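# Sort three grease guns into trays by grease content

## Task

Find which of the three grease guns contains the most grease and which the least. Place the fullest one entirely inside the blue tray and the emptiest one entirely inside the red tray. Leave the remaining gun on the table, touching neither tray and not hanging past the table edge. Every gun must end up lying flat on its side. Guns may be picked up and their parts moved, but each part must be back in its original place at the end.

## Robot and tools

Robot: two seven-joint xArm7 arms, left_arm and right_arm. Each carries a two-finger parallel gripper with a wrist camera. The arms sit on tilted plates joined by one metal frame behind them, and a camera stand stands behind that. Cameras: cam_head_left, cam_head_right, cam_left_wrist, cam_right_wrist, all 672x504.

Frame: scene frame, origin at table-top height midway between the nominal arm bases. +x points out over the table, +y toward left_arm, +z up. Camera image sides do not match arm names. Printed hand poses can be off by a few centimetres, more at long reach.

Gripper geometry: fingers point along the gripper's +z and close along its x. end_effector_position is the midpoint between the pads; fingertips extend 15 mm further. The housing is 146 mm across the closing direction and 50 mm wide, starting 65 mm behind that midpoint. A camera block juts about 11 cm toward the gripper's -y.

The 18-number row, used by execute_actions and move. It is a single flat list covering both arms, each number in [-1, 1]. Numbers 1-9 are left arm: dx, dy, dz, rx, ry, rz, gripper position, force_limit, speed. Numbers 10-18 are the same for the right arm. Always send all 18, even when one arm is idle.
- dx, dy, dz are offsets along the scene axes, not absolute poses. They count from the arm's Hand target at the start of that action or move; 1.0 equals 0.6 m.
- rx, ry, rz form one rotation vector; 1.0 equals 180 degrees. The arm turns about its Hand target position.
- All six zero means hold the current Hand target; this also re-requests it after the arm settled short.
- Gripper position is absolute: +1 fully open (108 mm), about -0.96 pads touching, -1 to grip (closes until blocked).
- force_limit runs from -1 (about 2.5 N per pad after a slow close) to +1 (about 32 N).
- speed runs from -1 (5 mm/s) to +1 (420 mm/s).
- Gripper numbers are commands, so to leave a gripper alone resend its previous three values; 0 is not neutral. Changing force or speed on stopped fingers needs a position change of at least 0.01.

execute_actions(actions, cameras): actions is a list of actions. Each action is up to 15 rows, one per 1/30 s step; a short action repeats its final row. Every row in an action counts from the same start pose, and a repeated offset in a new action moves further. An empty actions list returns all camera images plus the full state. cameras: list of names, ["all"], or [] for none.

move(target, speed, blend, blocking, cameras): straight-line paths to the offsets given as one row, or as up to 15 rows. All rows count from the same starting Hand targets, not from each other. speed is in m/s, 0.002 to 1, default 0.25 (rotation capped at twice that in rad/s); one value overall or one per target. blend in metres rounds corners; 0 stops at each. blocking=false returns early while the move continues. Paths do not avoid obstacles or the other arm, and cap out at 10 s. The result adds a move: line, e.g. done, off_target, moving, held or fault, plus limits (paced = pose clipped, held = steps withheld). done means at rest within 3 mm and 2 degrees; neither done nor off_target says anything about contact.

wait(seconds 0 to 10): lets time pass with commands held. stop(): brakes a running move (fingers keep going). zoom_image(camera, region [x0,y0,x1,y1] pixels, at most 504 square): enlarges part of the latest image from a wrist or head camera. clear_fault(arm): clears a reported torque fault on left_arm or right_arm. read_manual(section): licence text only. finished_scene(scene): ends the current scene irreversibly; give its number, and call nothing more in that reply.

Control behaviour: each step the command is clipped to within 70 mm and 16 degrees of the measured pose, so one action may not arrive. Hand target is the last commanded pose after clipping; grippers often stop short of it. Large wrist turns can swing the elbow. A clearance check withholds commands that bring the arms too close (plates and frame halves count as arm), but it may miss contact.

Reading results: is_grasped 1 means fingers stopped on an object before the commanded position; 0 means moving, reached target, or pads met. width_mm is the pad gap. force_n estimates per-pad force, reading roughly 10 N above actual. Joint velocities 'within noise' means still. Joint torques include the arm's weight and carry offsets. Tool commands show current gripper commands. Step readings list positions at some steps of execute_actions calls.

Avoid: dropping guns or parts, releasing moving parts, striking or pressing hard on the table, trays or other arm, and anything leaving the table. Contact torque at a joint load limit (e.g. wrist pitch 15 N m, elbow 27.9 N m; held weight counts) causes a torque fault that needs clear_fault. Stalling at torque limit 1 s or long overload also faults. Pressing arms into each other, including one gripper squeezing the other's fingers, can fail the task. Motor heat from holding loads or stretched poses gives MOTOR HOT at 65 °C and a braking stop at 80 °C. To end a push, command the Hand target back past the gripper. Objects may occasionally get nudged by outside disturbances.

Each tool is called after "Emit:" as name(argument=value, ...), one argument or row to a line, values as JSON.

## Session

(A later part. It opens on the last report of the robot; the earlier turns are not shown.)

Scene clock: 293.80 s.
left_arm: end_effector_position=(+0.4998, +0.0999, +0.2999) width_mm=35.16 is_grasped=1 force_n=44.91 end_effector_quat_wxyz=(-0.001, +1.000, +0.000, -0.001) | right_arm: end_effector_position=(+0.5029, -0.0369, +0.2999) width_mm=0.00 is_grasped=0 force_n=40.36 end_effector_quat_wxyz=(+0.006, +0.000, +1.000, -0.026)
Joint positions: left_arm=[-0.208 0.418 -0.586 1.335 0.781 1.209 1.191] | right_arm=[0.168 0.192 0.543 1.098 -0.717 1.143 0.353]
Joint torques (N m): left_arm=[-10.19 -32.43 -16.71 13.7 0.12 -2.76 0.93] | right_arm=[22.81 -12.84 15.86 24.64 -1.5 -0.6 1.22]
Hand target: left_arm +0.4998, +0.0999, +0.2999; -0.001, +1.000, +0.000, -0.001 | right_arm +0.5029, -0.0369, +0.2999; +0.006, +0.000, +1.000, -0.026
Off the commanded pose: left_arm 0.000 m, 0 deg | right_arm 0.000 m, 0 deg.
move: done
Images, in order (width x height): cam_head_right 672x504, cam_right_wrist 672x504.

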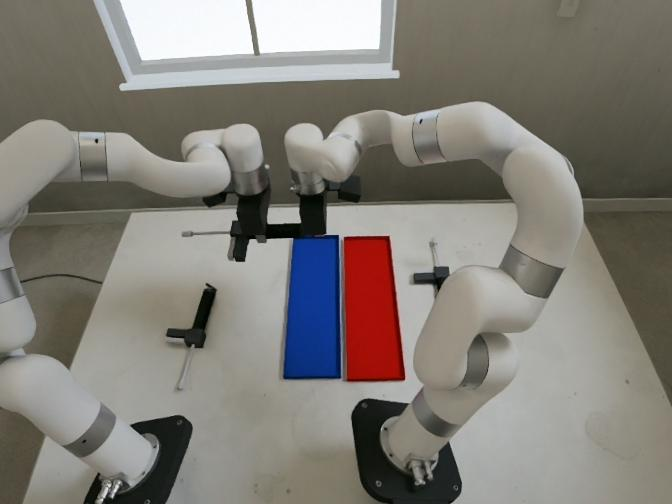

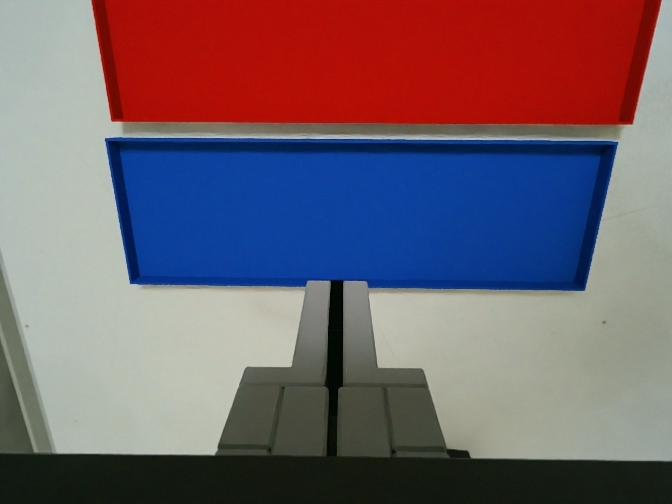

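Emit:
move(
  target=[0,0,0,0,0,0,-1,0.6,-0.5,0,0.012,0,0,0,0,-1,0.6,-0.5],
  speed=0.03,
  cameras=["cam_left_wrist"],
)

Emit:
move(
  target=[0,0,0,0,0,0,-1,0.6,-0.5,0,-0.1,0.1,0,0,0,-0.2,0.6,0.5],
  cameras=["cam_right_wrist"],
)

Scene clock: 297.87 s.
left_arm: end_effector_position=(+0.4998, +0.1010, +0.2993) width_mm=35.16 is_grasped=1 force_n=44.92 end_effector_quat_wxyz=(-0.003, +1.000, +0.001, -0.002) | right_arm: end_effector_position=(+0.5030, -0.0302, +0.2997) width_mm=0.00 is_grasped=0 force_n=41.43 end_effector_quat_wxyz=(+0.006, +0.001, +1.000, -0.027)
Joint positions: left_arm=[-0.207 0.418 -0.585 1.335 0.781 1.212 1.191] | right_arm=[0.179 0.213 0.545 1.116 -0.726 1.153 0.368]
Joint torques (N m): left_arm=[-27.7 -29.42 -38.61 15.55 -2.19 -17.21 0.32] | right_arm=[43.66 -5.35 31.57 25.04 1.23 -8.3 1.23]
Hand target: left_arm +0.4998, +0.0999, +0.2999; -0.001, +1.000, +0.000, -0.001 | right_arm +0.5029, -0.0297, +0.2999; +0.006, +0.000, +1.000, -0.026
Off the commanded pose: left_arm 0.001 m, 0 deg | right_arm 0.001 m, 0 deg.
move: done
Images, in order (width x height): cam_left_wrist 672x504.

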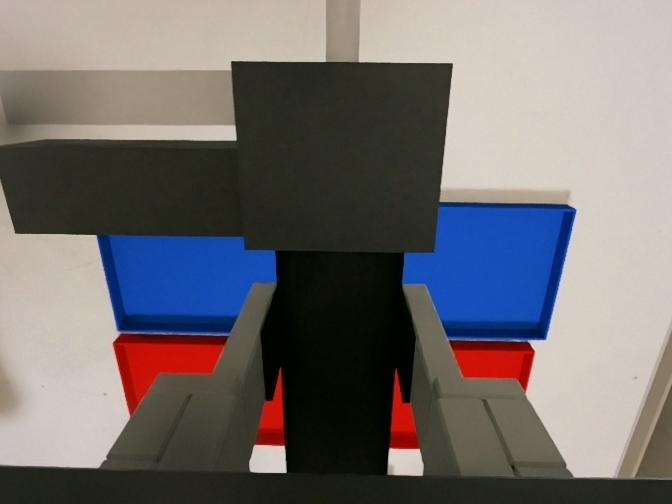

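Scene clock: 298.73 s.
left_arm: end_effector_position=(+0.4998, +0.0998, +0.2998) width_mm=35.16 is_grasped=1 force_n=44.61 end_effector_quat_wxyz=(-0.001, +1.000, +0.000, -0.001) | right_arm: end_effector_position=(+0.5029, -0.0897, +0.3599) width_mm=41.99 is_grasped=0 force_n=0.00 end_effector_quat_wxyz=(+0.006, +0.000, +1.000, -0.026)
Joint positions: left_arm=[-0.208 0.418 -0.586 1.335 0.781 1.209 1.191] | right_arm=[0.133 -0.03 0.541 1.065 -0.569 1.219 0.178]
Joint torques (N m): left_arm=[-6.88 -37.46 -14.01 10.93 -2.87 -1.3 -0.97] | right_arm=[5.13 -18.09 7.34 18.14 1.4 -0.31 -1.58]
Hand target: left_arm +0.4998, +0.0999, +0.2999; -0.001, +1.000, +0.000, -0.001 | right_arm +0.5029, -0.0897, +0.3599; +0.006, +0.000, +1.000, -0.026
Off the commanded pose: left_arm 0.000 m, 0 deg | right_arm 0.000 m, 0 deg.
move: done
Images, in order (width x height): cam_right_wrist 672x504.

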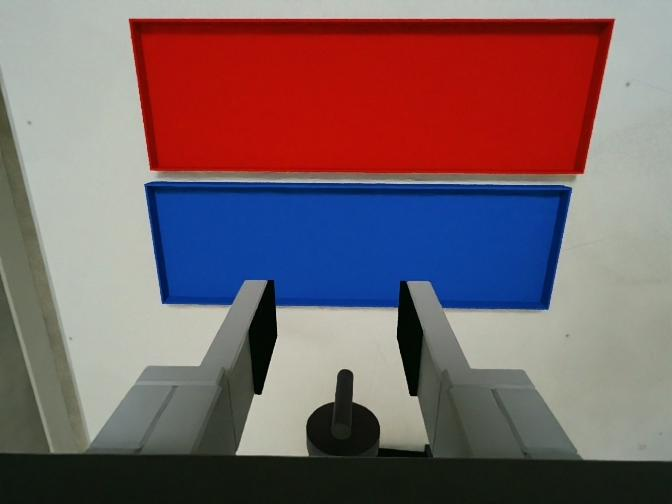

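Emit:
move(
  target=[
    [-0.11,0.11,-0.3,0,0,0.56,-1,0.6,-0.5,0,0,0,0,0,0,-0.2,0.6,0.5],
    [-0.11,0.11,-0.462,0,0,0.56,-1,0.6,-0.5,0,0,0,0,0,0,-0.2,0.6,0.5],
    [-0.11,0.11,-0.462,0,0,0.56,0.1,0.6,0,0,0,0,0,0,0,-0.2,0.6,0.5],
    [-0.11,0.11,-0.3,0,0,0.56,0.1,0.6,0,0,0,0,0,0,0,-0.2,0.6,0.5],
    [-0.148,0.347,-0.3,0,0,0.469,0.1,0.6,0,0,0,0,0,0,0,-0.2,0.6,0.5],
  ],
  speed=[0.4,0.08,0.1,0.2,0.4],
  cameras=["cam_left_wrist"],
)

Scene clock: 326.97 s.
left_arm: end_effector_position=(+0.4110, +0.3080, +0.1199) width_mm=58.50 is_grasped=0 force_n=0.00 end_effector_quat_wxyz=(+0.000, +0.741, +0.672, -0.001) | right_arm: end_effector_position=(+0.5029, -0.0897, +0.3599) width_mm=41.99 is_grasped=0 force_n=0.00 end_effector_quat_wxyz=(+0.006, +0.000, +1.000, -0.026)
Joint positions: left_arm=[-0.009 0.103 -0.123 0.607 1.08 0.518 -0.237] | right_arm=[0.133 -0.03 0.541 1.065 -0.569 1.219 0.178]
Joint torques (N m): left_arm=[-1.15 -27 -5.27 5.4 -3.01 -5.93 1.5] | right_arm=[5.15 -18.13 7.44 25.29 -0.23 -0.32 -1.65]
Hand target: left_arm +0.4110, +0.3081, +0.1199; +0.000, +0.741, +0.672, -0.001 | right_arm +0.5029, -0.0897, +0.3599; +0.006, +0.000, +1.000, -0.026
Off the commanded pose: left_arm 0.000 m, 0 deg | right_arm 0.000 m, 0 deg.
move: done
Images, in order (width x height): cam_left_wrist 672x504.

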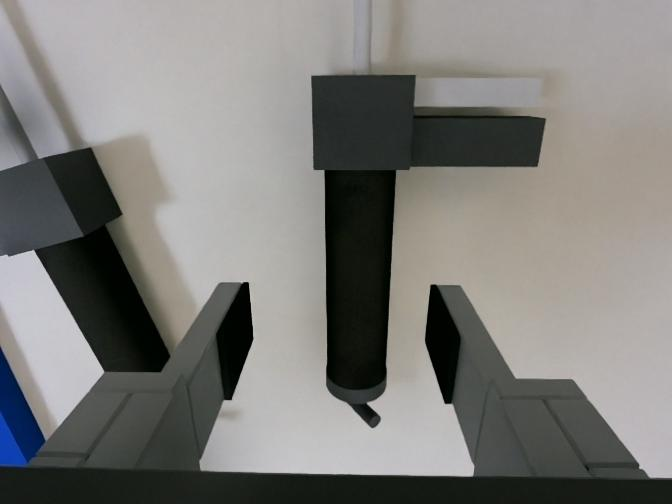

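Emit:
move(
  target=[
    [0.001,0.009,-0.14,0,0,0,0.05,1,0.5,0,0,0,0,0,0,-0.2,0.6,0.5],
    [0.001,0.009,-0.165,0,0,0,0.05,1,0.5,0,0,0,0,0,0,-0.2,0.6,0.5],
    [0.001,0.009,-0.165,0,0,0,-1,0.8,-0.5,0,0,0,0,0,0,-0.2,0.6,0.5],
    [0.02,0,0.1,0,0,0,-1,0.8,-0.5,0,0,0,0,0,0,-0.2,0.6,0.5],
    [0.148,-0.347,0.3,0,0,-0.469,-1,0.8,-0.5,0,0,0,0,0,0,-0.2,0.6,0.5],
  ],
  speed=[0.2,0.08,0.1,0.3,0.4],
  cameras=["cam_left_wrist","cam_right_wrist"],
)

Scene clock: 338.37 s.
left_arm: end_effector_position=(+0.4999, +0.0999, +0.2999) width_mm=35.31 is_grasped=1 force_n=36.45 end_effector_quat_wxyz=(-0.001, +1.000, +0.000, -0.001) | right_arm: end_effector_position=(+0.5029, -0.0897, +0.3599) width_mm=41.99 is_grasped=0 force_n=0.00 end_effector_quat_wxyz=(+0.006, +0.000, +1.000, -0.026)
Joint positions: left_arm=[-0.333 0.389 -0.435 1.328 0.722 1.172 1.225] | right_arm=[0.133 -0.03 0.541 1.065 -0.569 1.219 0.178]
Joint torques (N m): left_arm=[-18.01 -29.47 -19.85 14.31 -2.52 -0.29 1.58] | right_arm=[5.19 -18.15 7.36 25.14 -0.23 -0.52 -1.67]
Hand target: left_arm +0.4998, +0.0999, +0.2999; -0.001, +1.000, +0.000, -0.001 | right_arm +0.5029, -0.0897, +0.3599; +0.006, +0.000, +1.000, -0.026
Off the commanded pose: left_arm 0.000 m, 0 deg | right_arm 0.000 m, 0 deg.
move: done
Images, in order (width x height): cam_left_wrist 672x504, cam_right_wrist 672x504.

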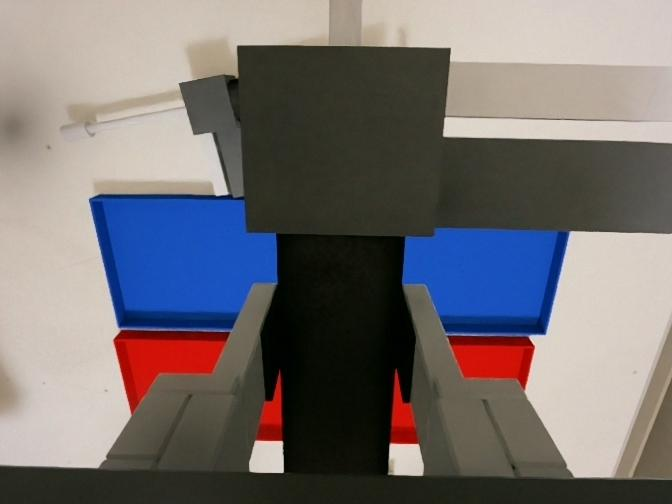

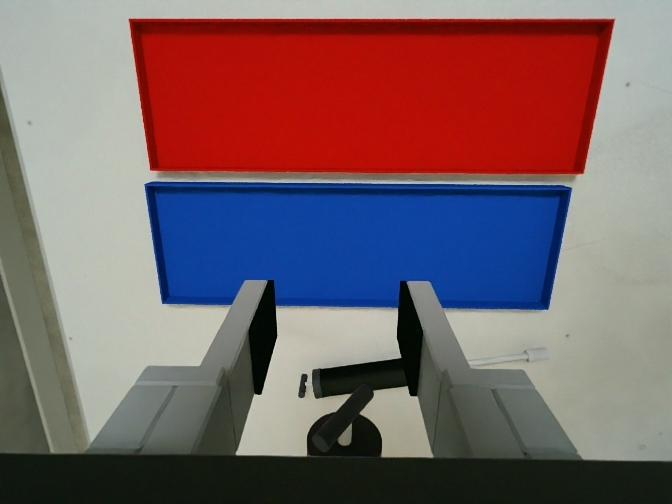

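Emit:
move(
  target=[
    [0,0,0,0,0,0,-1,0.8,-0.5,-0.008,0.123,0,0,0,0,-0.2,0.6,0.5],
    [0,0,0,0,0,0,-1,0.8,-0.5,-0.008,0.123,-0.1,0,0,0,-0.2,0.6,0.5],
    [0,0,0,0,0,0,-1,0.8,-0.5,-0.008,0.123,-0.1,0,0,0,-1,0.6,-0.4],
    [0,0,0,0,0,0,-1,0.8,-0.5,-0.008,0.048,-0.1,0,0,0,-1,0.6,-0.4],
  ],
  speed=[0.25,0.15,0.1,0.08],
  cameras=["cam_right_wrist"],
)

Emit:
move(
  target=[0,0,0,0,0,0,-1,0.8,-0.5,0,-0.025,0,0,0,0,-1,0.6,-0.4],
  speed=0.08,
  cameras=["cam_right_wrist"],
)

Scene clock: 348.57 s.
left_arm: end_effector_position=(+0.4998, +0.0998, +0.2999) width_mm=35.31 is_grasped=1 force_n=37.26 end_effector_quat_wxyz=(-0.001, +1.000, +0.000, -0.001) | right_arm: end_effector_position=(+0.4981, -0.0609, +0.2999) width_mm=8.22 is_grasped=1 force_n=39.16 end_effector_quat_wxyz=(+0.006, +0.000, +1.000, -0.026)
Joint positions: left_arm=[-0.334 0.389 -0.435 1.328 0.722 1.172 1.225] | right_arm=[0.121 0.11 0.547 1.025 -0.686 1.109 0.307]
Joint torques (N m): left_arm=[-0.92 -45.45 -4.08 14.31 2.92 0.4 0.62] | right_arm=[-3.3 -20.33 0.33 11.19 0.3 1.59 -1.64]
Hand target: left_arm +0.4998, +0.0999, +0.2999; -0.001, +1.000, +0.000, -0.001 | right_arm +0.4981, -0.0609, +0.2999; +0.006, +0.000, +1.000, -0.026
Off the commanded pose: left_arm 0.000 m, 0 deg | right_arm 0.000 m, 0 deg.
move: done
Images, in order (width x height): cam_right_wrist 672x504.

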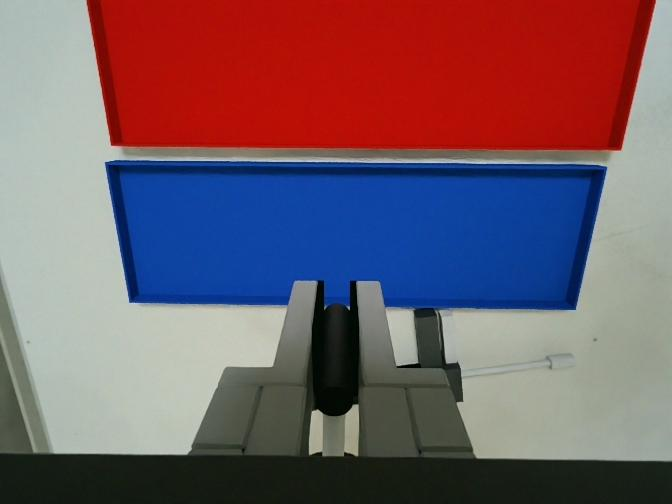

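Scene clock: 349.33 s.
left_arm: end_effector_position=(+0.4999, +0.0998, +0.2999) width_mm=35.31 is_grasped=1 force_n=37.05 end_effector_quat_wxyz=(-0.001, +1.000, +0.000, -0.001) | right_arm: end_effector_position=(+0.4981, -0.0759, +0.2999) width_mm=8.22 is_grasped=1 force_n=39.17 end_effector_quat_wxyz=(+0.006, +0.000, +1.000, -0.026)
Joint positions: left_arm=[-0.334 0.389 -0.434 1.328 0.722 1.172 1.225] | right_arm=[0.101 0.064 0.537 0.991 -0.667 1.09 0.27]
Joint torques (N m): left_arm=[0.84 -44.95 -3.29 13.28 -0.06 2.12 1.04] | right_arm=[-4.99 -20.53 -1.31 11.37 0 1.95 -1.72]
Hand target: left_arm +0.4998, +0.0999, +0.2999; -0.001, +1.000, +0.000, -0.001 | right_arm +0.4981, -0.0759, +0.2999; +0.006, +0.000, +1.000, -0.026
Off the commanded pose: left_arm 0.000 m, 0 deg | right_arm 0.000 m, 0 deg.
move: done
Images, in order (width x height): cam_right_wrist 672x504.

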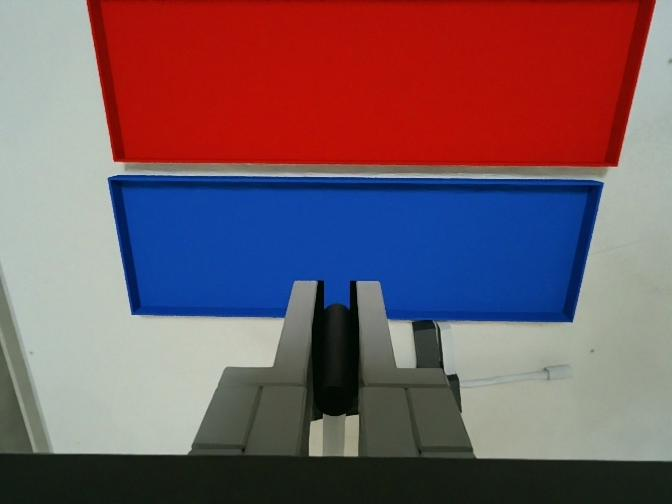

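Emit:
move(
  target=[0,0,0,0,0,0,-1,0.8,-0.5,0,-0.025,0,0,0,0,-1,0.6,-0.4],
  speed=0.08,
  cameras=["cam_right_wrist"],
)

Emit:
move(
  target=[0,0,0,0,0,0,-1,0.8,-0.5,0,-0.0167,0,0,0,0,-1,0.6,-0.4],
  speed=0.08,
  cameras=["cam_right_wrist"],
)

Scene clock: 353.77 s.
left_arm: end_effector_position=(+0.4998, +0.0999, +0.2999) width_mm=35.31 is_grasped=1 force_n=36.82 end_effector_quat_wxyz=(-0.001, +1.000, +0.000, -0.001) | right_arm: end_effector_position=(+0.4981, -0.0909, +0.2999) width_mm=8.22 is_grasped=1 force_n=39.16 end_effector_quat_wxyz=(+0.006, +0.000, +1.000, -0.026)
Joint positions: left_arm=[-0.333 0.389 -0.434 1.328 0.722 1.172 1.225] | right_arm=[0.084 0.02 0.524 0.959 -0.648 1.072 0.232]
Joint torques (N m): left_arm=[0.77 -43.65 -3.27 13.16 -0.06 6.22 1] | right_arm=[-6.57 -20.46 -2.58 11.98 -0.34 2.28 -1.62]
Hand target: left_arm +0.4998, +0.0999, +0.2999; -0.001, +1.000, +0.000, -0.001 | right_arm +0.4981, -0.0909, +0.2999; +0.006, +0.000, +1.000, -0.026
Off the commanded pose: left_arm 0.000 m, 0 deg | right_arm 0.000 m, 0 deg.
move: done
Images, in order (width x height): cam_right_wrist 672x504.

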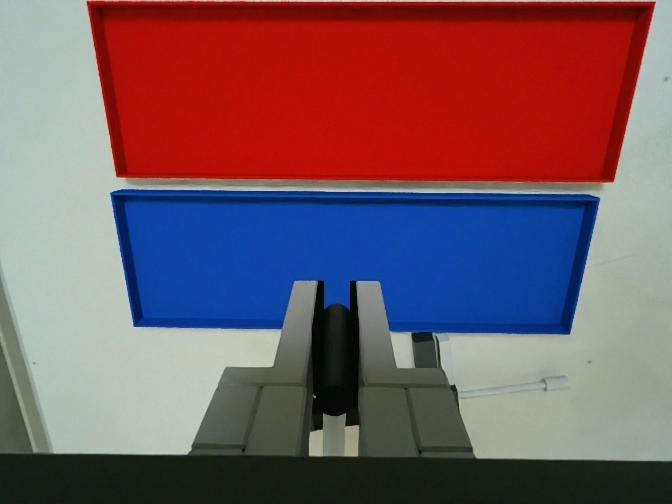

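Scene clock: 354.50 s.
left_arm: end_effector_position=(+0.4998, +0.0999, +0.2999) width_mm=35.31 is_grasped=1 force_n=36.67 end_effector_quat_wxyz=(-0.001, +1.000, +0.000, -0.001) | right_arm: end_effector_position=(+0.4981, -0.1009, +0.2999) width_mm=8.22 is_grasped=1 force_n=39.16 end_effector_quat_wxyz=(+0.006, +0.000, +1.000, -0.026)
Joint positions: left_arm=[-0.333 0.389 -0.434 1.328 0.722 1.172 1.225] | right_arm=[0.073 -0.009 0.514 0.938 -0.636 1.061 0.206]
Joint torques (N m): left_arm=[0.22 -43.44 -3.11 12.9 0.45 6.25 1.11] | right_arm=[-7.59 -20.36 -3.45 12.57 -0.58 2.37 -1.72]
Hand target: left_arm +0.4998, +0.0999, +0.2999; -0.001, +1.000, +0.000, -0.001 | right_arm +0.4981, -0.1009, +0.2999; +0.006, +0.000, +1.000, -0.026
Off the commanded pose: left_arm 0.000 m, 0 deg | right_arm 0.000 m, 0 deg.
move: done
Images, in order (width x height): cam_right_wrist 672x504.

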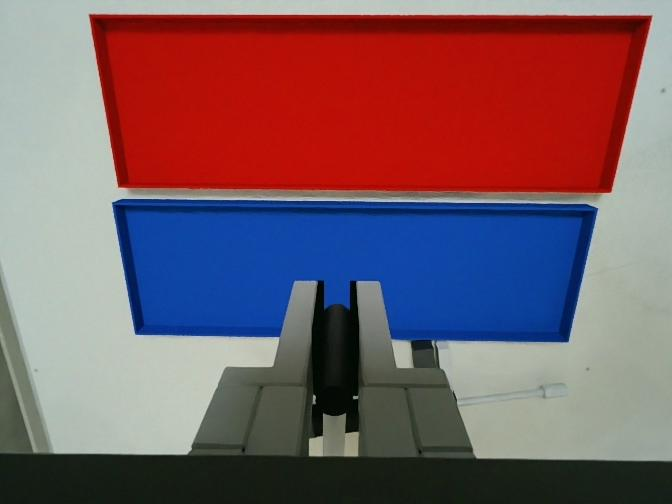

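Emit:
move(
  target=[0,0,0,0,0,0,-1,0.8,-0.5,0,-0.0167,0,0,0,0,-1,0.6,-0.4],
  speed=0.08,
  cameras=["cam_right_wrist"],
)

Emit:
move(
  target=[0,0,0,0,0,0,-1,0.8,-0.5,0,-0.0167,0,0,0,0,-1,0.6,-0.4],
  speed=0.08,
  cameras=["cam_right_wrist","cam_left_wrist","cam_head_right"],
)

Scene clock: 358.90 s.
left_arm: end_effector_position=(+0.4998, +0.0999, +0.2999) width_mm=35.31 is_grasped=1 force_n=36.52 end_effector_quat_wxyz=(-0.001, +1.000, +0.000, -0.001) | right_arm: end_effector_position=(+0.4981, -0.1109, +0.2999) width_mm=8.22 is_grasped=1 force_n=39.17 end_effector_quat_wxyz=(+0.006, +0.000, +1.000, -0.026)
Joint positions: left_arm=[-0.333 0.389 -0.434 1.328 0.722 1.172 1.225] | right_arm=[0.064 -0.037 0.503 0.919 -0.624 1.051 0.18]
Joint torques (N m): left_arm=[0.16 -42.5 -2.8 13.07 2.79 6.18 1.01] | right_arm=[-8.66 -20.53 -4.42 12.46 -0.74 2.61 -1.7]
Hand target: left_arm +0.4998, +0.0999, +0.2999; -0.001, +1.000, +0.000, -0.001 | right_arm +0.4981, -0.1110, +0.2999; +0.006, +0.000, +1.000, -0.026
Off the commanded pose: left_arm 0.000 m, 0 deg | right_arm 0.000 m, 0 deg.
move: done
Images, in order (width x height): cam_right_wrist 672x504.

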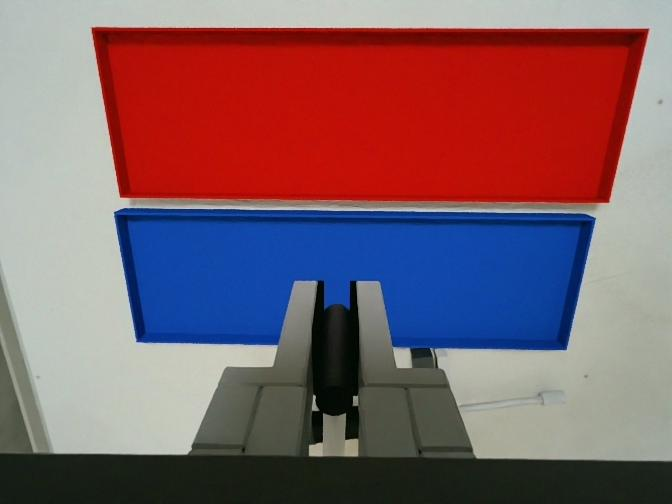

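Scene clock: 359.63 s.
left_arm: end_effector_position=(+0.4998, +0.0999, +0.2999) width_mm=35.31 is_grasped=1 force_n=36.27 end_effector_quat_wxyz=(-0.001, +1.000, +0.000, -0.001) | right_arm: end_effector_position=(+0.4981, -0.1209, +0.2999) width_mm=8.22 is_grasped=1 force_n=39.13 end_effector_quat_wxyz=(+0.006, +0.000, +1.000, -0.026)
Joint positions: left_arm=[-0.333 0.389 -0.434 1.328 0.722 1.172 1.225] | right_arm=[0.055 -0.065 0.491 0.9 -0.612 1.041 0.153]
Joint torques (N m): left_arm=[-0.08 -42.59 -3.12 13.22 2.95 6.2 1.04] | right_arm=[-12.58 -21.72 -7.94 12.77 -1.42 4.05 -1.54]
Hand target: left_arm +0.4998, +0.0999, +0.2999; -0.001, +1.000, +0.000, -0.001 | right_arm +0.4981, -0.1210, +0.2999; +0.006, +0.000, +1.000, -0.026
Off the commanded pose: left_arm 0.000 m, 0 deg | right_arm 0.000 m, 0 deg.
move: done
Images, in order (width x height): cam_head_right 672x504, cam_left_wrist 672x504, cam_right_wrist 672x504.

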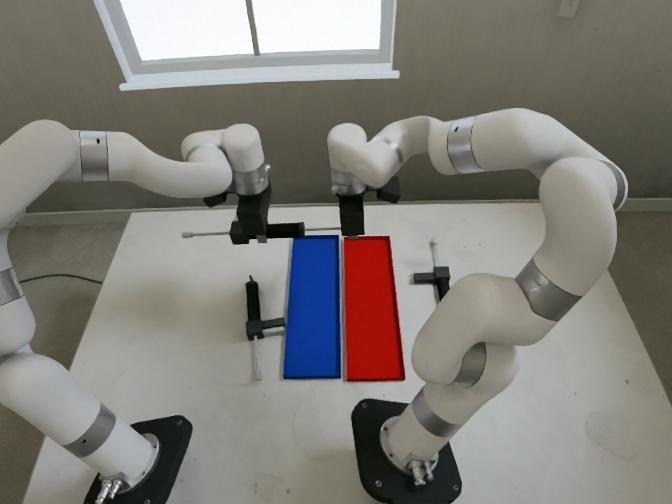

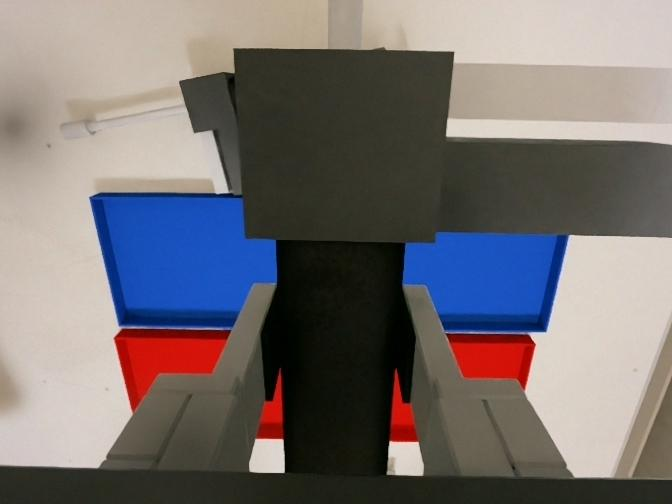

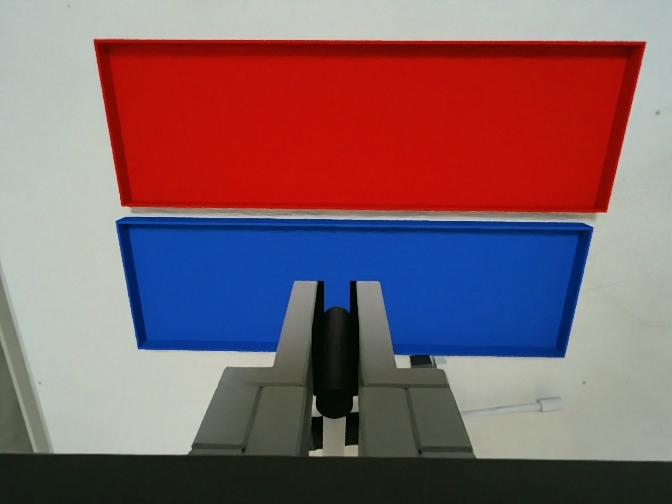

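Emit:
move(
  target=[0,0,0,0,0,0,-1,0.8,-0.5,0,0.174,0,0,0,0,-1,0.6,-0.4],
  speed=0.1,
)

Emit:
move(
  target=[0,0,0,0,0,0,-1,0.8,-0.5,0,-0.0167,0,0,0,0,-1,0.6,-0.4],
  speed=0.08,
)

Emit:
move(
  target=[0,0,0,0,0,0,-1,0.8,-0.5,0,-0.0167,0,0,0,0,-1,0.6,-0.4],
  speed=0.08,
)

Emit:
move(
  target=[0,0,0,0,0,0,-1,0.8,-0.5,0,-0.0167,0,0,0,0,-1,0.6,-0.4],
  speed=0.08,
)

Emit:
move(
  target=[0,0,0,0,0,0,-1,0.8,-0.5,0,-0.0167,0,0,0,0,-1,0.6,-0.4],
  speed=0.08,
)

Emit:
move(
  target=[0,0,0,0,0,0,-1,0.8,-0.5,0,-0.0167,0,0,0,0,-1,0.6,-0.4],
  speed=0.08,
)

Scene clock: 371.10 s.
left_arm: end_effector_position=(+0.4999, +0.1001, +0.2998) width_mm=35.31 is_grasped=1 force_n=38.99 end_effector_quat_wxyz=(-0.001, +1.000, +0.000, -0.001) | right_arm: end_effector_position=(+0.4981, -0.0166, +0.2999) width_mm=8.22 is_grasped=1 force_n=39.12 end_effector_quat_wxyz=(+0.006, +0.000, +1.000, -0.026)
Joint positions: left_arm=[-0.333 0.388 -0.435 1.328 0.722 1.173 1.226] | right_arm=[0.183 0.247 0.571 1.135 -0.742 1.169 0.403]
Joint torques (N m): left_arm=[-10.5 -33.2 -17.89 16.17 3.52 -8.13 -0.41] | right_arm=[26.7 -13.03 19.14 22.03 -0.53 -0.68 1.27]
Hand target: left_arm +0.4998, +0.0999, +0.2999; -0.001, +1.000, +0.000, -0.001 | right_arm +0.4981, -0.0166, +0.2999; +0.006, +0.000, +1.000, -0.026
Off the commanded pose: left_arm 0.000 m, 0 deg | right_arm 0.000 m, 0 deg.
move: done

Scene clock: 371.87 s.
left_arm: end_effector_position=(+0.4999, +0.0998, +0.2999) width_mm=35.31 is_grasped=1 force_n=38.58 end_effector_quat_wxyz=(-0.001, +1.000, +0.000, -0.001) | right_arm: end_effector_position=(+0.4981, -0.0266, +0.2999) width_mm=8.22 is_grasped=1 force_n=39.11 end_effector_quat_wxyz=(+0.006, +0.000, +1.000, -0.026)
Joint positions: left_arm=[-0.333 0.389 -0.435 1.328 0.722 1.172 1.225] | right_arm=[0.166 0.216 0.569 1.109 -0.73 1.155 0.383]
Joint torques (N m): left_arm=[-12.83 -31.34 -12.8 15.72 4.14 -3.22 -2.53] | right_arm=[8.76 -19.76 10.91 13.06 2.12 -2.13 -1.68]
Hand target: left_arm +0.4998, +0.0999, +0.2999; -0.001, +1.000, +0.000, -0.001 | right_arm +0.4981, -0.0266, +0.2999; +0.006, +0.000, +1.000, -0.026
Off the commanded pose: left_arm 0.000 m, 0 deg | right_arm 0.000 m, 0 deg.
move: done

Scene clock: 372.63 s.
left_arm: end_effector_position=(+0.4998, +0.0997, +0.2999) width_mm=35.31 is_grasped=1 force_n=37.87 end_effector_quat_wxyz=(-0.001, +1.000, +0.000, -0.001) | right_arm: end_effector_position=(+0.4981, -0.0366, +0.2999) width_mm=8.22 is_grasped=1 force_n=39.11 end_effector_quat_wxyz=(+0.006, +0.000, +1.000, -0.026)
Joint positions: left_arm=[-0.333 0.389 -0.435 1.328 0.722 1.172 1.225] | right_arm=[0.15 0.185 0.566 1.083 -0.718 1.141 0.362]
Joint torques (N m): left_arm=[-5.41 -39.55 -3.53 13.46 3.01 1.36 -1.98] | right_arm=[1.52 -21.13 4.66 11.95 1.13 0.58 -1.65]
Hand target: left_arm +0.4998, +0.0999, +0.2999; -0.001, +1.000, +0.000, -0.001 | right_arm +0.4981, -0.0366, +0.2999; +0.006, +0.000, +1.000, -0.026
Off the commanded pose: left_arm 0.000 m, 0 deg | right_arm 0.000 m, 0 deg.
move: done

Scene clock: 373.40 s.
left_arm: end_effector_position=(+0.4998, +0.0998, +0.2999) width_mm=35.31 is_grasped=1 force_n=37.70 end_effector_quat_wxyz=(-0.001, +1.000, +0.000, -0.001) | right_arm: end_effector_position=(+0.4981, -0.0466, +0.2999) width_mm=8.22 is_grasped=1 force_n=39.12 end_effector_quat_wxyz=(+0.006, +0.000, +1.000, -0.026)
Joint positions: left_arm=[-0.333 0.389 -0.435 1.328 0.722 1.172 1.225] | right_arm=[0.135 0.154 0.562 1.059 -0.705 1.128 0.34]
Joint torques (N m): left_arm=[-1.56 -43.48 -3.5 13.01 -0.47 5.18 -0.78] | right_arm=[-0.06 -21.14 3.23 11.78 0.89 1.02 -1.64]
Hand target: left_arm +0.4998, +0.0999, +0.2999; -0.001, +1.000, +0.000, -0.001 | right_arm +0.4981, -0.0466, +0.2999; +0.006, +0.000, +1.000, -0.026
Off the commanded pose: left_arm 0.000 m, 0 deg | right_arm 0.000 m, 0 deg.
move: done

Scene clock: 374.17 s.
left_arm: end_effector_position=(+0.4998, +0.0999, +0.2999) width_mm=35.31 is_grasped=1 force_n=37.43 end_effector_quat_wxyz=(-0.001, +1.000, +0.000, -0.001) | right_arm: end_effector_position=(+0.4981, -0.0567, +0.2999) width_mm=8.22 is_grasped=1 force_n=39.14 end_effector_quat_wxyz=(+0.006, +0.000, +1.000, -0.026)
Joint positions: left_arm=[-0.333 0.389 -0.435 1.328 0.722 1.172 1.225] | right_arm=[0.12 0.123 0.557 1.035 -0.692 1.115 0.317]
Joint torques (N m): left_arm=[-1.5 -43.74 -3.2 12.86 -0.2 5.35 0.28] | right_arm=[-1.58 -20.81 1.91 11.94 0.57 1.23 -1.67]
Hand target: left_arm +0.4998, +0.0999, +0.2999; -0.001, +1.000, +0.000, -0.001 | right_arm +0.4981, -0.0567, +0.2999; +0.006, +0.000, +1.000, -0.026
Off the commanded pose: left_arm 0.000 m, 0 deg | right_arm 0.000 m, 0 deg.
move: done

Scene clock: 374.93 s.
left_arm: end_effector_position=(+0.4998, +0.0999, +0.2999) width_mm=35.31 is_grasped=1 force_n=37.19 end_effector_quat_wxyz=(-0.001, +1.000, +0.000, -0.001) | right_arm: end_effector_position=(+0.4981, -0.0667, +0.2999) width_mm=8.22 is_grasped=1 force_n=39.13 end_effector_quat_wxyz=(+0.006, +0.000, +1.000, -0.026)
Joint positions: left_arm=[-0.333 0.389 -0.435 1.328 0.722 1.172 1.225] | right_arm=[0.106 0.093 0.55 1.012 -0.679 1.102 0.293]
Joint torques (N m): left_arm=[-1.37 -43.32 -3 13.1 -0.28 5.35 0.73] | right_arm=[-2.86 -20.82 0.65 12.26 0.36 1.53 -1.61]
Hand target: left_arm +0.4998, +0.0999, +0.2999; -0.001, +1.000, +0.000, -0.001 | right_arm +0.4981, -0.0667, +0.2999; +0.006, +0.000, +1.000, -0.026
Off the commanded pose: left_arm 0.000 m, 0 deg | right_arm 0.000 m, 0 deg.
move: done

Emit:
move(
  target=[
    [0,0,0,0,0,0,-1,0.8,-0.5,0,0.088,0,0,0,0,-1,0.6,-0.4],
    [0,0,0,0,0,0,-1,0.8,-0.5,0,0.088,0,0,0,0,-0.2,0.6,0.4],
    [0,0,0,0,0,0,-1,0.8,-0.5,0,0.088,0.15,0,0,0,-0.2,0.6,0.4],
    [0,0,0,0,0,0,-1,0.8,-0.5,0.05,-0.6,0.15,0,0,0,-0.2,0.6,0.4],
  ],
  speed=[0.08,0.1,0.25,0.5],
  blend=[0,0,0.04,0],
  cameras=["cam_right_wrist","cam_head_right"],
)

Emit:
move(
  target=[
    [-0.04,-0.515,-0.15,0,0,0.5,-1,0.8,-0.5,0,0,0,0,0,0,-0.2,0.6,0.4],
    [-0.04,-0.515,-0.44,0,0,0.5,-1,0.8,-0.5,0,0,0,0,0,0,-0.2,0.6,0.4],
  ],
  speed=[0.4,0.12],
  cameras=["all"],
)

Scene clock: 394.07 s.
left_arm: end_effector_position=(+0.4998, +0.0999, +0.2999) width_mm=35.31 is_grasped=1 force_n=36.42 end_effector_quat_wxyz=(-0.001, +1.000, +0.000, -0.001) | right_arm: end_effector_position=(+0.5282, -0.4266, +0.3899) width_mm=41.99 is_grasped=0 force_n=0.00 end_effector_quat_wxyz=(+0.006, +0.000, +1.000, -0.026)
Joint positions: left_arm=[-0.333 0.389 -0.435 1.328 0.722 1.172 1.225] | right_arm=[-0.093 -0.492 0.045 1.003 -0.455 1.197 -0.677]
Joint torques (N m): left_arm=[-10.33 -32.57 -12.64 11.42 0.68 -0.34 -1.22] | right_arm=[-2.21 -9.16 5.1 28.53 1.49 -0.84 -1.67]
Hand target: left_arm +0.4998, +0.0999, +0.2999; -0.001, +1.000, +0.000, -0.001 | right_arm +0.5281, -0.4267, +0.3899; +0.006, +0.000, +1.000, -0.026
Off the commanded pose: left_arm 0.000 m, 0 deg | right_arm 0.000 m, 0 deg.
move: done; limits=paced
Images, in order (width x height): cam_head_right 672x504, cam_right_wrist 672x504.

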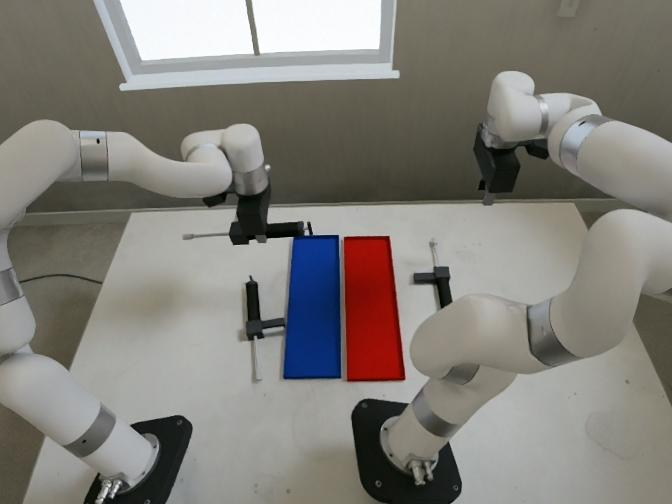

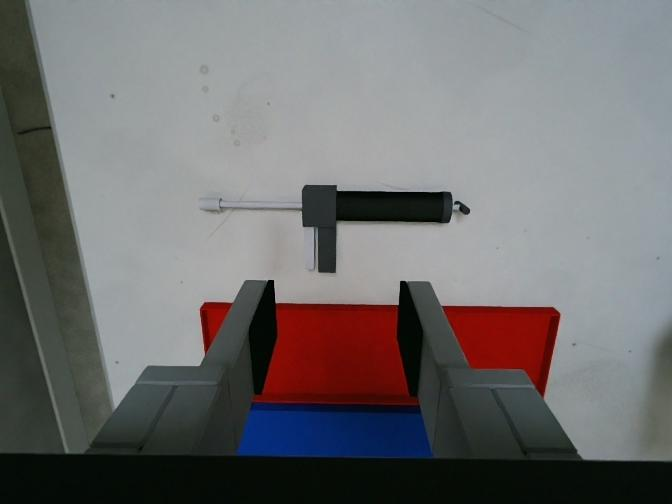

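Scene clock: 398.70 s.
left_arm: end_effector_position=(+0.4752, -0.2080, +0.0362) width_mm=35.31 is_grasped=1 force_n=35.42 end_effector_quat_wxyz=(+0.103, +0.703, +0.703, -0.025) | right_arm: end_effector_position=(+0.5281, -0.4267, +0.3899) width_mm=41.99 is_grasped=0 force_n=0.00 end_effector_quat_wxyz=(+0.006, +0.000, +1.000, -0.026)
Joint positions: left_arm=[-0.804 1.756 -0.013 2.707 0.587 0.916 -0.349] | right_arm=[-0.093 -0.492 0.045 1.003 -0.455 1.197 -0.677]
Joint torques (N m): left_arm=[-22.31 -42.31 -1.15 15.67 -2.92 -7.37 1.52] | right_arm=[-1.69 -9.31 6.12 28.25 1.09 -0.45 -1.6]
Hand target: left_arm +0.4758, -0.2091, +0.0359; +0.000, +0.707, +0.707, -0.001 | right_arm +0.5281, -0.4267, +0.3899; +0.006, +0.000, +1.000, -0.026
Off the commanded pose: left_arm 0.001 m, 12 deg | right_arm 0.000 m, 0 deg.
elbow stopped short (left arm): the move would have taken joint 4 (elbow) straighter than the controller allows.
move: off_target (left_arm)

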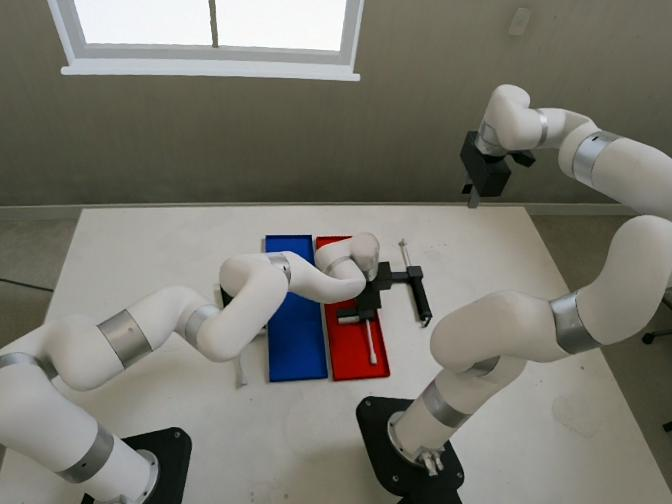

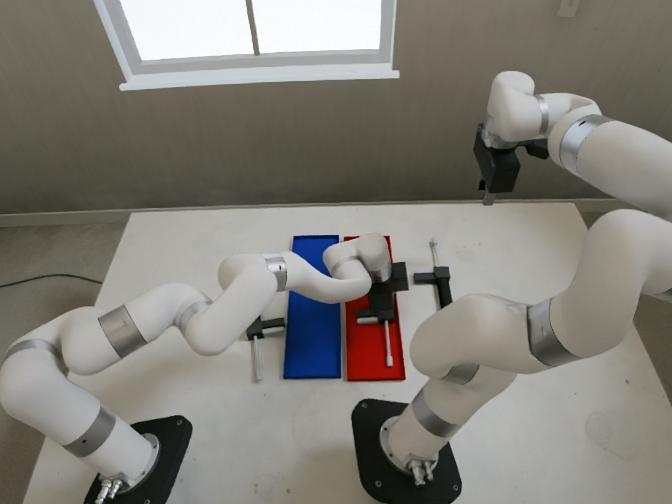

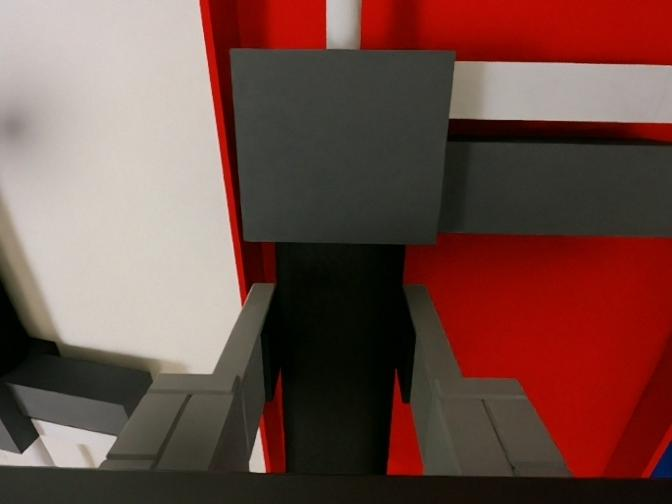

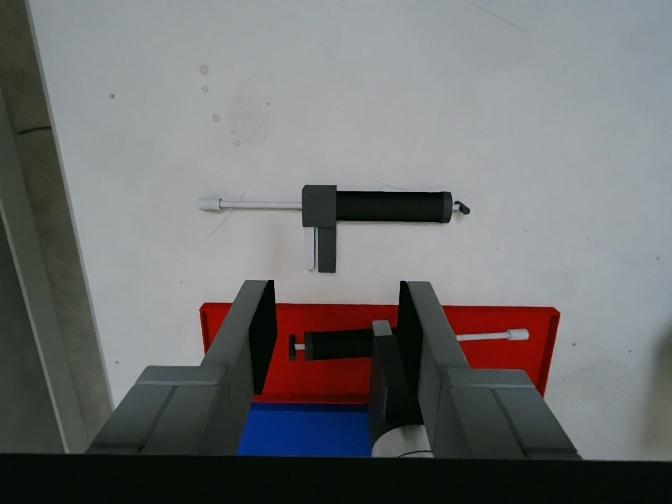

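Emit:
move(
  target=[
    [-0.03,0.06,0.01,0,0,0,-1,0.8,-0.5,0,0,0,0,0,0,-0.2,0.6,0.4],
    [-0.03,0.06,-0.014,0,0,0,-1,0.8,-0.5,0,0,0,0,0,0,-0.2,0.6,0.4],
  ],
  speed=[0.15,0.06],
  cameras=["cam_left_wrist","cam_right_wrist"],
)

Scene clock: 403.30 s.
left_arm: end_effector_position=(+0.4574, -0.1724, +0.0277) width_mm=35.31 is_grasped=1 force_n=35.29 end_effector_quat_wxyz=(+0.016, +0.707, +0.707, -0.005) | right_arm: end_effector_position=(+0.5281, -0.4267, +0.3899) width_mm=41.99 is_grasped=0 force_n=0.00 end_effector_quat_wxyz=(+0.006, +0.000, +1.000, -0.026)
Joint positions: left_arm=[-0.826 1.741 0.06 2.707 0.475 1.1 -0.314] | right_arm=[-0.093 -0.492 0.045 1.003 -0.455 1.197 -0.677]
Joint torques (N m): left_arm=[-19.97 -34.49 -0.35 10.22 -3.66 -6.18 1.53] | right_arm=[-1.06 -9.21 6.85 28.41 0.9 -0.35 -1.61]
Hand target: left_arm +0.4578, -0.1731, +0.0275; +0.000, +0.707, +0.707, -0.001 | right_arm +0.5281, -0.4267, +0.3899; +0.006, +0.000, +1.000, -0.026
Off the commanded pose: left_arm 0.001 m, 2 deg | right_arm 0.000 m, 0 deg.
elbow stopped short (left arm): the move would have taken joint 4 (elbow) straighter than the controller allows.
move: done
Images, in order (width x height): cam_left_wrist 672x504, cam_right_wrist 672x504.

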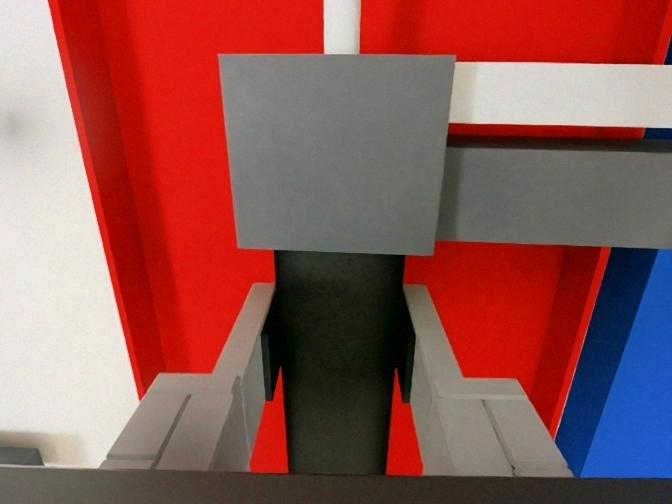

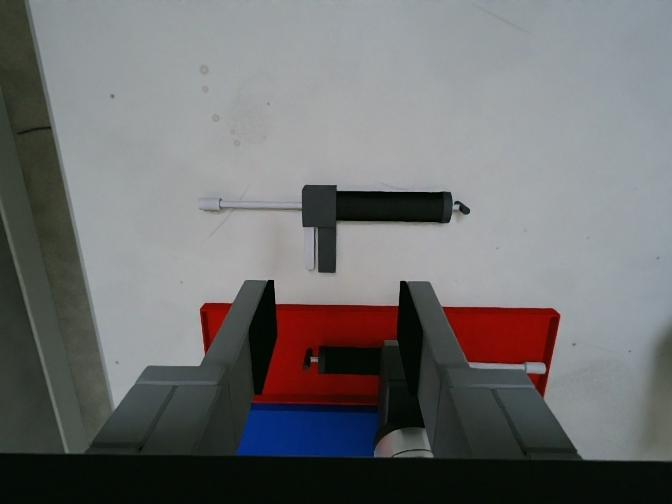

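Emit:
move(
  target=[
    [0.01,0,0.03,0,0,0,-1,0.8,-0.5,0,0,0,0,0,0,-0.2,0.6,0.4],
    [0.01,-0.042,0.03,0,0,0,-1,0.8,-0.5,0,0,0,0,0,0,-0.2,0.6,0.4],
    [0.01,-0.042,0.0,0,0,0,-1,0.8,-0.5,0,0,0,0,0,0,-0.2,0.6,0.4],
  ],
  speed=[0.15,0.15,0.06],
  cameras=["cam_left_wrist","cam_right_wrist"],
)

Scene clock: 411.23 s.
left_arm: end_effector_position=(+0.4632, -0.1973, +0.0278) width_mm=35.31 is_grasped=1 force_n=35.23 end_effector_quat_wxyz=(+0.070, +0.705, +0.706, -0.018) | right_arm: end_effector_position=(+0.5281, -0.4267, +0.3899) width_mm=41.99 is_grasped=0 force_n=0.00 end_effector_quat_wxyz=(+0.006, +0.000, +1.000, -0.026)
Joint positions: left_arm=[-0.862 1.767 0.207 2.707 0.316 0.959 -0.296] | right_arm=[-0.093 -0.492 0.045 1.003 -0.455 1.197 -0.677]
Joint torques (N m): left_arm=[-22.38 -44.41 0.59 15.9 -3.01 -7.22 1.69] | right_arm=[-0.43 -9.49 7.94 28.38 0.62 -0.47 -1.46]
Hand target: left_arm +0.4638, -0.1983, +0.0275; +0.000, +0.707, +0.707, -0.001 | right_arm +0.5281, -0.4267, +0.3899; +0.006, +0.000, +1.000, -0.026
Off the commanded pose: left_arm 0.001 m, 8 deg | right_arm 0.000 m, 0 deg.
elbow stopped short (left arm): the move would have taken joint 4 (elbow) straighter than the controller allows.
move: off_target (left_arm)
Images, in order (width x height): cam_left_wrist 672x504, cam_right_wrist 672x504.

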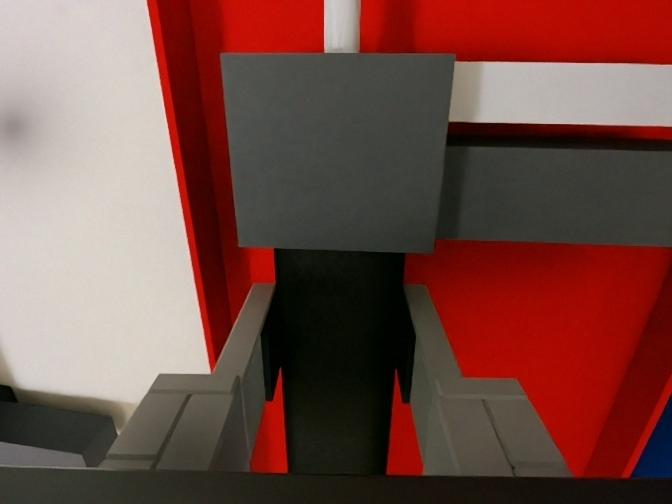

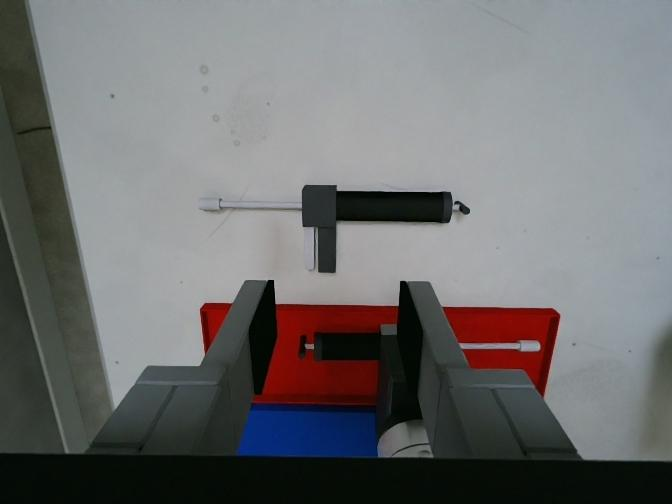

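Emit:
move(
  target=[
    [0,0,0.0,0,0,0,0.1,0.8,-0.2,0,0,0,0,0,0,-0.2,0.6,0.4],
    [0,0,0.25,0,0,0,0.1,0.8,-0.2,0,0,0,0,0,0,-0.2,0.6,0.4],
    [-0.049,0.607,0.2,0,0,0.06,0.1,0.8,-0.2,0,0,0,0,0,0,-0.2,0.6,0.4],
  ],
  speed=[0.1,0.2,0.4],
  blend=[0,0.03,0],
  cameras=["cam_left_wrist","cam_right_wrist"],
)

Scene clock: 419.73 s.
left_arm: end_effector_position=(+0.4345, +0.1658, +0.1475) width_mm=58.50 is_grasped=0 force_n=0.00 end_effector_quat_wxyz=(+0.000, +0.637, +0.771, -0.001) | right_arm: end_effector_position=(+0.5281, -0.4267, +0.3899) width_mm=41.99 is_grasped=0 force_n=0.00 end_effector_quat_wxyz=(+0.006, +0.000, +1.000, -0.026)
Joint positions: left_arm=[-1 0.393 0.529 0.855 0.606 0.546 -0.466] | right_arm=[-0.093 -0.492 0.045 1.003 -0.455 1.197 -0.677]
Joint torques (N m): left_arm=[-15.73 -19.48 -3.32 8.56 2.58 -6.12 -1.6] | right_arm=[-0.22 -9.44 7.93 28.14 0.38 -0.47 -1.4]
Hand target: left_arm +0.4344, +0.1659, +0.1475; +0.000, +0.637, +0.771, -0.001 | right_arm +0.5281, -0.4267, +0.3899; +0.006, +0.000, +1.000, -0.026
Off the commanded pose: left_arm 0.000 m, 0 deg | right_arm 0.000 m, 0 deg.
elbow stopped short (left arm): the move would have taken joint 4 (elbow) straighter than the controller allows.
move: done; limits=paced
Images, in order (width x height): cam_left_wrist 672x504, cam_right_wrist 672x504.

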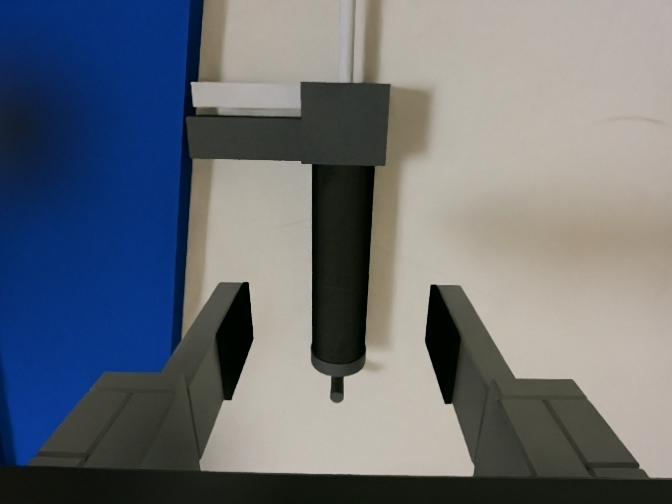

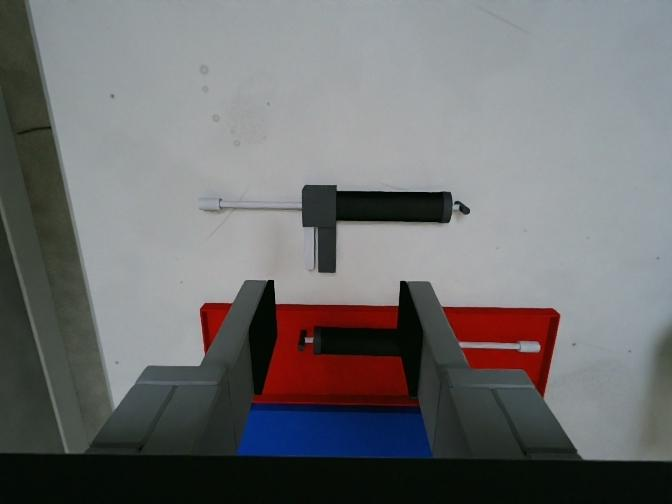

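Emit:
move(
  target=[
    [0,0,-0.211,0,0,0,0.1,0.8,-0.2,0,0,0,0,0,0,-0.2,0.6,0.4],
    [0,0,-0.211,0,0,0,-1,0.8,-0.4,0,0,0,0,0,0,-0.2,0.6,0.4],
    [0,0,-0.08,0,0,0,-1,0.8,-0.4,0,0,0,0,0,0,-0.2,0.6,0.4],
    [0.092,-0.24,-0.08,0,0,-0.06,-1,0.8,-0.4,0,0,0,0,0,0,-0.2,0.6,0.4],
    [0.092,-0.24,-0.2,0,0,-0.06,-1,0.8,-0.4,0,0,0,0,0,0,-0.2,0.6,0.4],
  ],
  speed=[0.15,0.1,0.2,0.3,0.08],
  cameras=["cam_left_wrist","cam_head_left"],
)

Scene clock: 428.67 s.
left_arm: end_effector_position=(+0.4897, +0.0219, +0.0275) width_mm=35.12 is_grasped=1 force_n=48.62 end_effector_quat_wxyz=(+0.000, +0.707, +0.707, -0.001) | right_arm: end_effector_position=(+0.5281, -0.4267, +0.3899) width_mm=41.99 is_grasped=0 force_n=0.00 end_effector_quat_wxyz=(+0.006, +0.000, +1.000, -0.026)
Joint positions: left_arm=[-0.821 1.044 0.331 1.516 0.408 0.558 -0.242] | right_arm=[-0.093 -0.492 0.045 1.003 -0.455 1.197 -0.677]
Joint torques (N m): left_arm=[-10.07 -36.85 -9.51 13.34 -0.14 -6.75 1.58] | right_arm=[-0.28 -9.55 7.98 28.16 0.31 -0.47 -1.37]
Hand target: left_arm +0.4896, +0.0219, +0.0275; +0.000, +0.707, +0.707, -0.001 | right_arm +0.5281, -0.4267, +0.3899; +0.006, +0.000, +1.000, -0.026
Off the commanded pose: left_arm 0.000 m, 0 deg | right_arm 0.000 m, 0 deg.
move: done
Images, in order (width x height): cam_head_left 672x504, cam_left_wrist 672x504.

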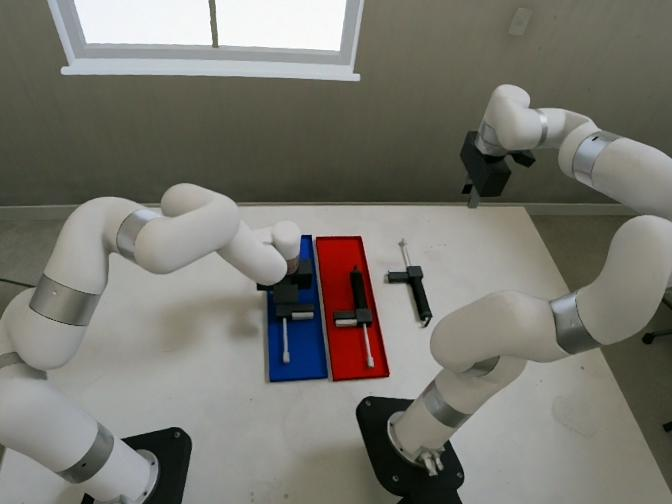

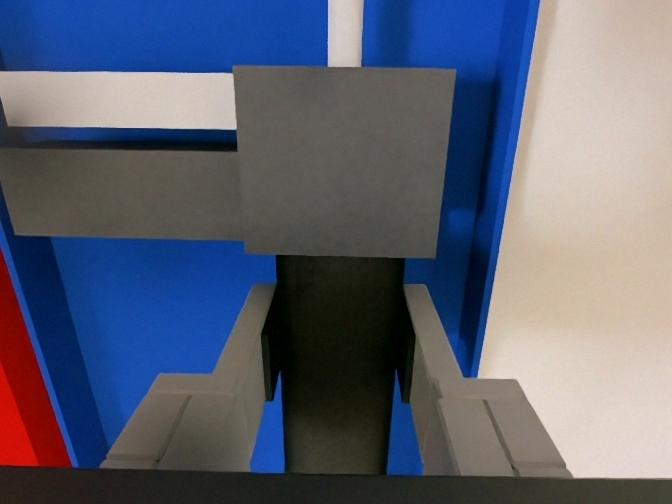

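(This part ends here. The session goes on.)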